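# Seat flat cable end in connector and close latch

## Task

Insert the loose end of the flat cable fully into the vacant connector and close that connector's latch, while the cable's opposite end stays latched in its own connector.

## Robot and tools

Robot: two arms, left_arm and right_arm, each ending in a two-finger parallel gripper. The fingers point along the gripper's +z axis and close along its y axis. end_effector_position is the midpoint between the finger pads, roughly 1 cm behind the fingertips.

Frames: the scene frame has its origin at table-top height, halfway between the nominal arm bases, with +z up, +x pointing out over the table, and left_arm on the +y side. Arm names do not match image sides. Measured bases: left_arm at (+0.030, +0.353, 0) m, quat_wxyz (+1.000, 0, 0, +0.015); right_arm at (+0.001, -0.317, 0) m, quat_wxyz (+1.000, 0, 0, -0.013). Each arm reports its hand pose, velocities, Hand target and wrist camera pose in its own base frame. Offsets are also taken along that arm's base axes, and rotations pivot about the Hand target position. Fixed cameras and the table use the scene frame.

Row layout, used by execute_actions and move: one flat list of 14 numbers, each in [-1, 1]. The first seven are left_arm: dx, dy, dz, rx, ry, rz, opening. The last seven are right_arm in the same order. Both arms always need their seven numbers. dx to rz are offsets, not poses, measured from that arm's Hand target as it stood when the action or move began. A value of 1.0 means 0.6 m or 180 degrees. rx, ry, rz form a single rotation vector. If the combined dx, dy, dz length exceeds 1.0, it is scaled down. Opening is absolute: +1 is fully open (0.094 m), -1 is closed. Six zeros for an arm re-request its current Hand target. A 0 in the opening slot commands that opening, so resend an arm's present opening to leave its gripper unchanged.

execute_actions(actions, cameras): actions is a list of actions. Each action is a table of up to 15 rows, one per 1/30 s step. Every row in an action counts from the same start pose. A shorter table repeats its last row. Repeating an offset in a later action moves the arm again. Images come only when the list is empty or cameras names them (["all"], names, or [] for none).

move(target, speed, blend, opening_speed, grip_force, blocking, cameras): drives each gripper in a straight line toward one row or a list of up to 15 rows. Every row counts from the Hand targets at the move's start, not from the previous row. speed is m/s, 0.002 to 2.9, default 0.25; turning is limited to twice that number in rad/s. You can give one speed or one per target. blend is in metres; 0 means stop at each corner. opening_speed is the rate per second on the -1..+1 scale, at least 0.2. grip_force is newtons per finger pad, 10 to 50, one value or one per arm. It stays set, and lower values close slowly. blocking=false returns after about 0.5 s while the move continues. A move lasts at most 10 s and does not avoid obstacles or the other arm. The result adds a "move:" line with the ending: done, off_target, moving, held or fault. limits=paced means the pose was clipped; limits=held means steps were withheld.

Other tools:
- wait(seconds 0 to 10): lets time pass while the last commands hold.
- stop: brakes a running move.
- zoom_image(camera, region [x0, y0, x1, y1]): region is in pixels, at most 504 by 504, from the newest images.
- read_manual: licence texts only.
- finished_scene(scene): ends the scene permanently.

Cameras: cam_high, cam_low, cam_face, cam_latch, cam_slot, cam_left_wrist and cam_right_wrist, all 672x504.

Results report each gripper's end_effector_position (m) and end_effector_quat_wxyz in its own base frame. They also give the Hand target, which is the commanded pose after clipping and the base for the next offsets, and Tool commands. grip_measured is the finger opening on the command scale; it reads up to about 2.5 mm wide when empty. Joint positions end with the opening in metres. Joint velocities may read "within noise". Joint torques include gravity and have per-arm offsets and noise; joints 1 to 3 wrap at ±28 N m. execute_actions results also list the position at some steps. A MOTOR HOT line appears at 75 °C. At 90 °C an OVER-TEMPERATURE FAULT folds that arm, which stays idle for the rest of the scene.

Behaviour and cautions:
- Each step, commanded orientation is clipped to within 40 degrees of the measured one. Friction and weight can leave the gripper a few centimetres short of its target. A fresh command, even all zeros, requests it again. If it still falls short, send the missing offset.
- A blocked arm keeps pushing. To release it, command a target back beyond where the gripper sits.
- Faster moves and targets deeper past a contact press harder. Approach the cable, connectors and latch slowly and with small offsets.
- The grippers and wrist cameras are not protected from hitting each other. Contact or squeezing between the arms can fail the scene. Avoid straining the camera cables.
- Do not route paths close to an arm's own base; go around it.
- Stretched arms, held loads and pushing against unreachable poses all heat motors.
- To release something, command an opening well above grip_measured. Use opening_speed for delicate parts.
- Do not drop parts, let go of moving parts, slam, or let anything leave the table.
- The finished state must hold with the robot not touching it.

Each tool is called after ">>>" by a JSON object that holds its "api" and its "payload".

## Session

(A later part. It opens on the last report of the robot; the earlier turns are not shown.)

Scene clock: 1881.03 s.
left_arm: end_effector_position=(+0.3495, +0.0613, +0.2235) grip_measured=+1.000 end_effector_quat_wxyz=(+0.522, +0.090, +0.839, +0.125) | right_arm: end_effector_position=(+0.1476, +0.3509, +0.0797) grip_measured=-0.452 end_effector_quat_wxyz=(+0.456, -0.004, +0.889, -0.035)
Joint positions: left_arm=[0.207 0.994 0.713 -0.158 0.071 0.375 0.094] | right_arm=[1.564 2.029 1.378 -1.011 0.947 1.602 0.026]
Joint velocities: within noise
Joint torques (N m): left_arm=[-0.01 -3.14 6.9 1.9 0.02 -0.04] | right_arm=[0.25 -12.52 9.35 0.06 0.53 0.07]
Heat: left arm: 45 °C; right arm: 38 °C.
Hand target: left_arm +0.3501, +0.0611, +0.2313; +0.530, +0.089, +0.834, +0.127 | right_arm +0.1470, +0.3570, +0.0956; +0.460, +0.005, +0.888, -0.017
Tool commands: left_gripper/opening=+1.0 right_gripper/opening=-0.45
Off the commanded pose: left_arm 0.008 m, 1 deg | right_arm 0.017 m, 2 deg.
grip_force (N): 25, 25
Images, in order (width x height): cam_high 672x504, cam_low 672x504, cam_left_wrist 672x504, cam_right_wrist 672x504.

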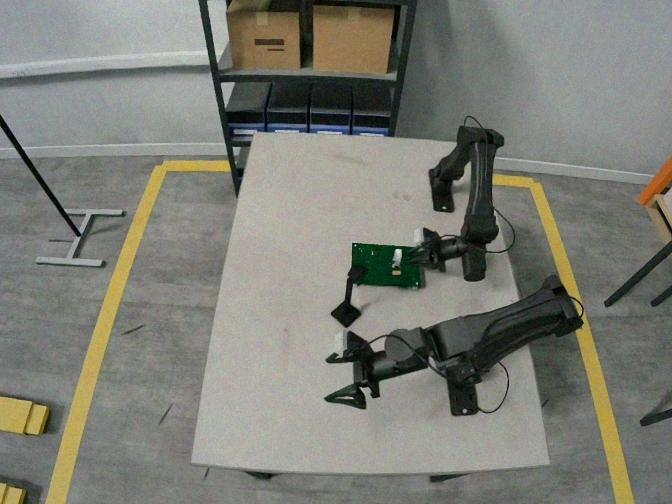

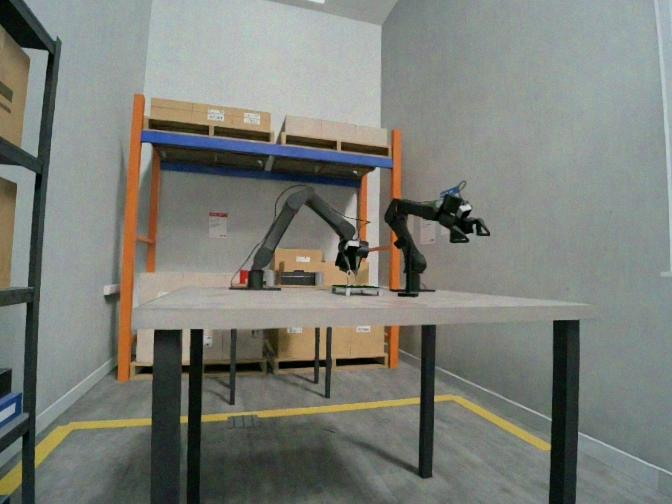

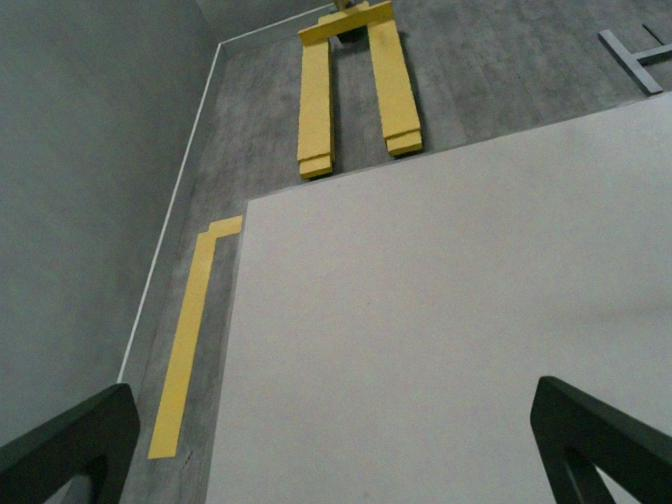

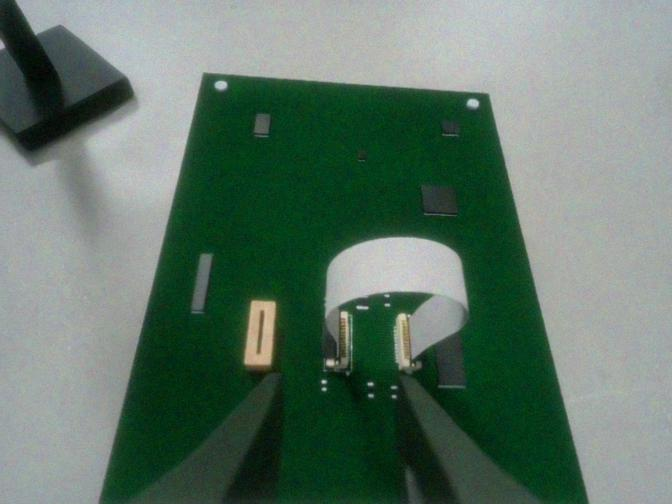

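>>> {"api": "move", "payload": {"target": [[0,0,0,0,0,0,1,-0.06,-0.03,0.03,0,0,0,-0.45],[0,0,0,0,0,0,1,-0.06,-0.2,0.05,0,0,0,-0.45]], "speed": 0.15, "blend": [0.02,0], "cameras": ["cam_right_wrist","cam_latch","cam_slot"]}}

Scene clock: 1899.73 s.
left_arm: end_effector_position=(+0.3495, +0.0613, +0.2235) grip_measured=+1.000 end_effector_quat_wxyz=(+0.522, +0.090, +0.839, +0.125) | right_arm: end_effector_position=(+0.1108, +0.2437, +0.1244) grip_measured=-0.452 end_effector_quat_wxyz=(+0.456, +0.009, +0.890, -0.013)
Joint positions: left_arm=[0.207 0.994 0.713 -0.158 0.071 0.375 0.094] | right_arm=[1.708 1.612 1.03 -1.226 0.926 1.847 0.026]
Joint torques (N m): left_arm=[-0.01 -3.12 6.87 1.89 0.01 -0.04] | right_arm=[0.43 -7.51 4.64 -0.22 0.54 0.04]
Heat: left arm: 45 °C; right arm: 38 °C.
Hand target: left_arm +0.3501, +0.0611, +0.2313; +0.530, +0.089, +0.834, +0.127 | right_arm +0.1110, +0.2369, +0.1255; +0.460, +0.005, +0.888, -0.017
Off the commanded pose: left_arm 0.008 m, 1 deg | right_arm 0.007 m, 1 deg.
grip_force (N): 25, 25
move: done
Images, in order (width x height): cam_latch 672x504, cam_slot 672x504, cam_right_wrist 672x504.

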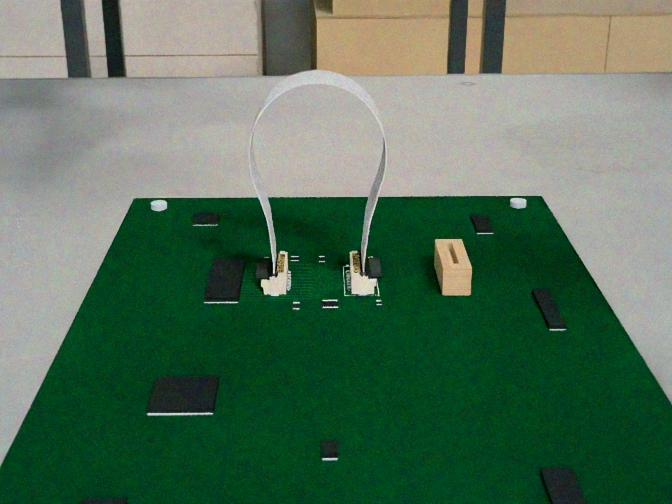

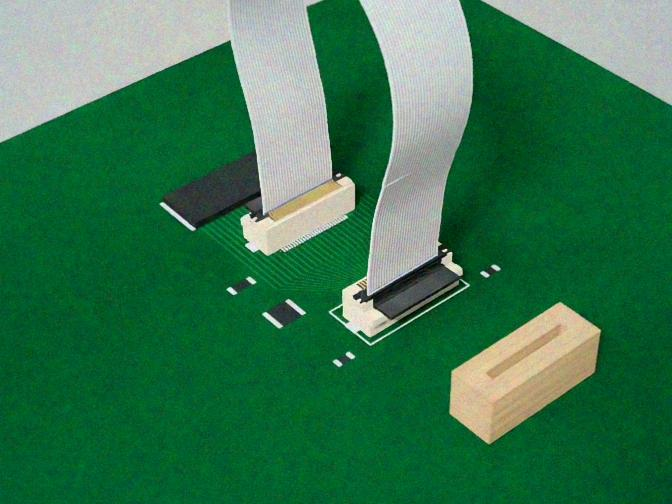

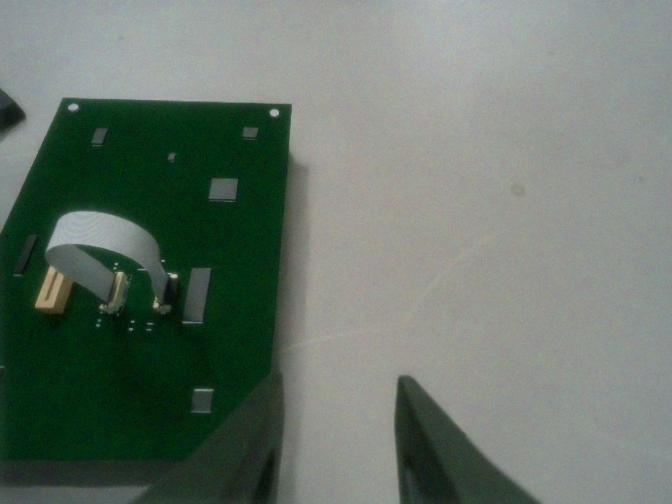

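>>> {"api": "zoom_image", "payload": {"camera": "cam_right_wrist", "region": [70, 230, 210, 335]}}

Scaled by 3.600 from the camera's 672x504 image, which has a finer 960x720 frame.

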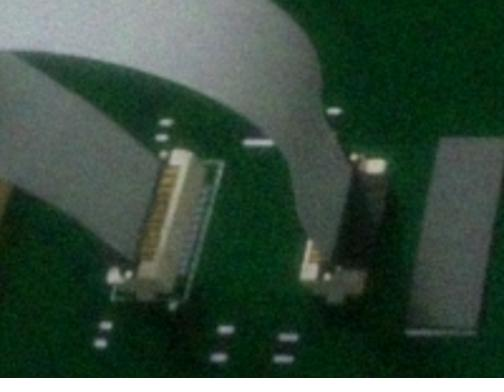

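>>> {"api": "finished_scene", "payload": {"scene": 1}}

The scene is finished: the task was done.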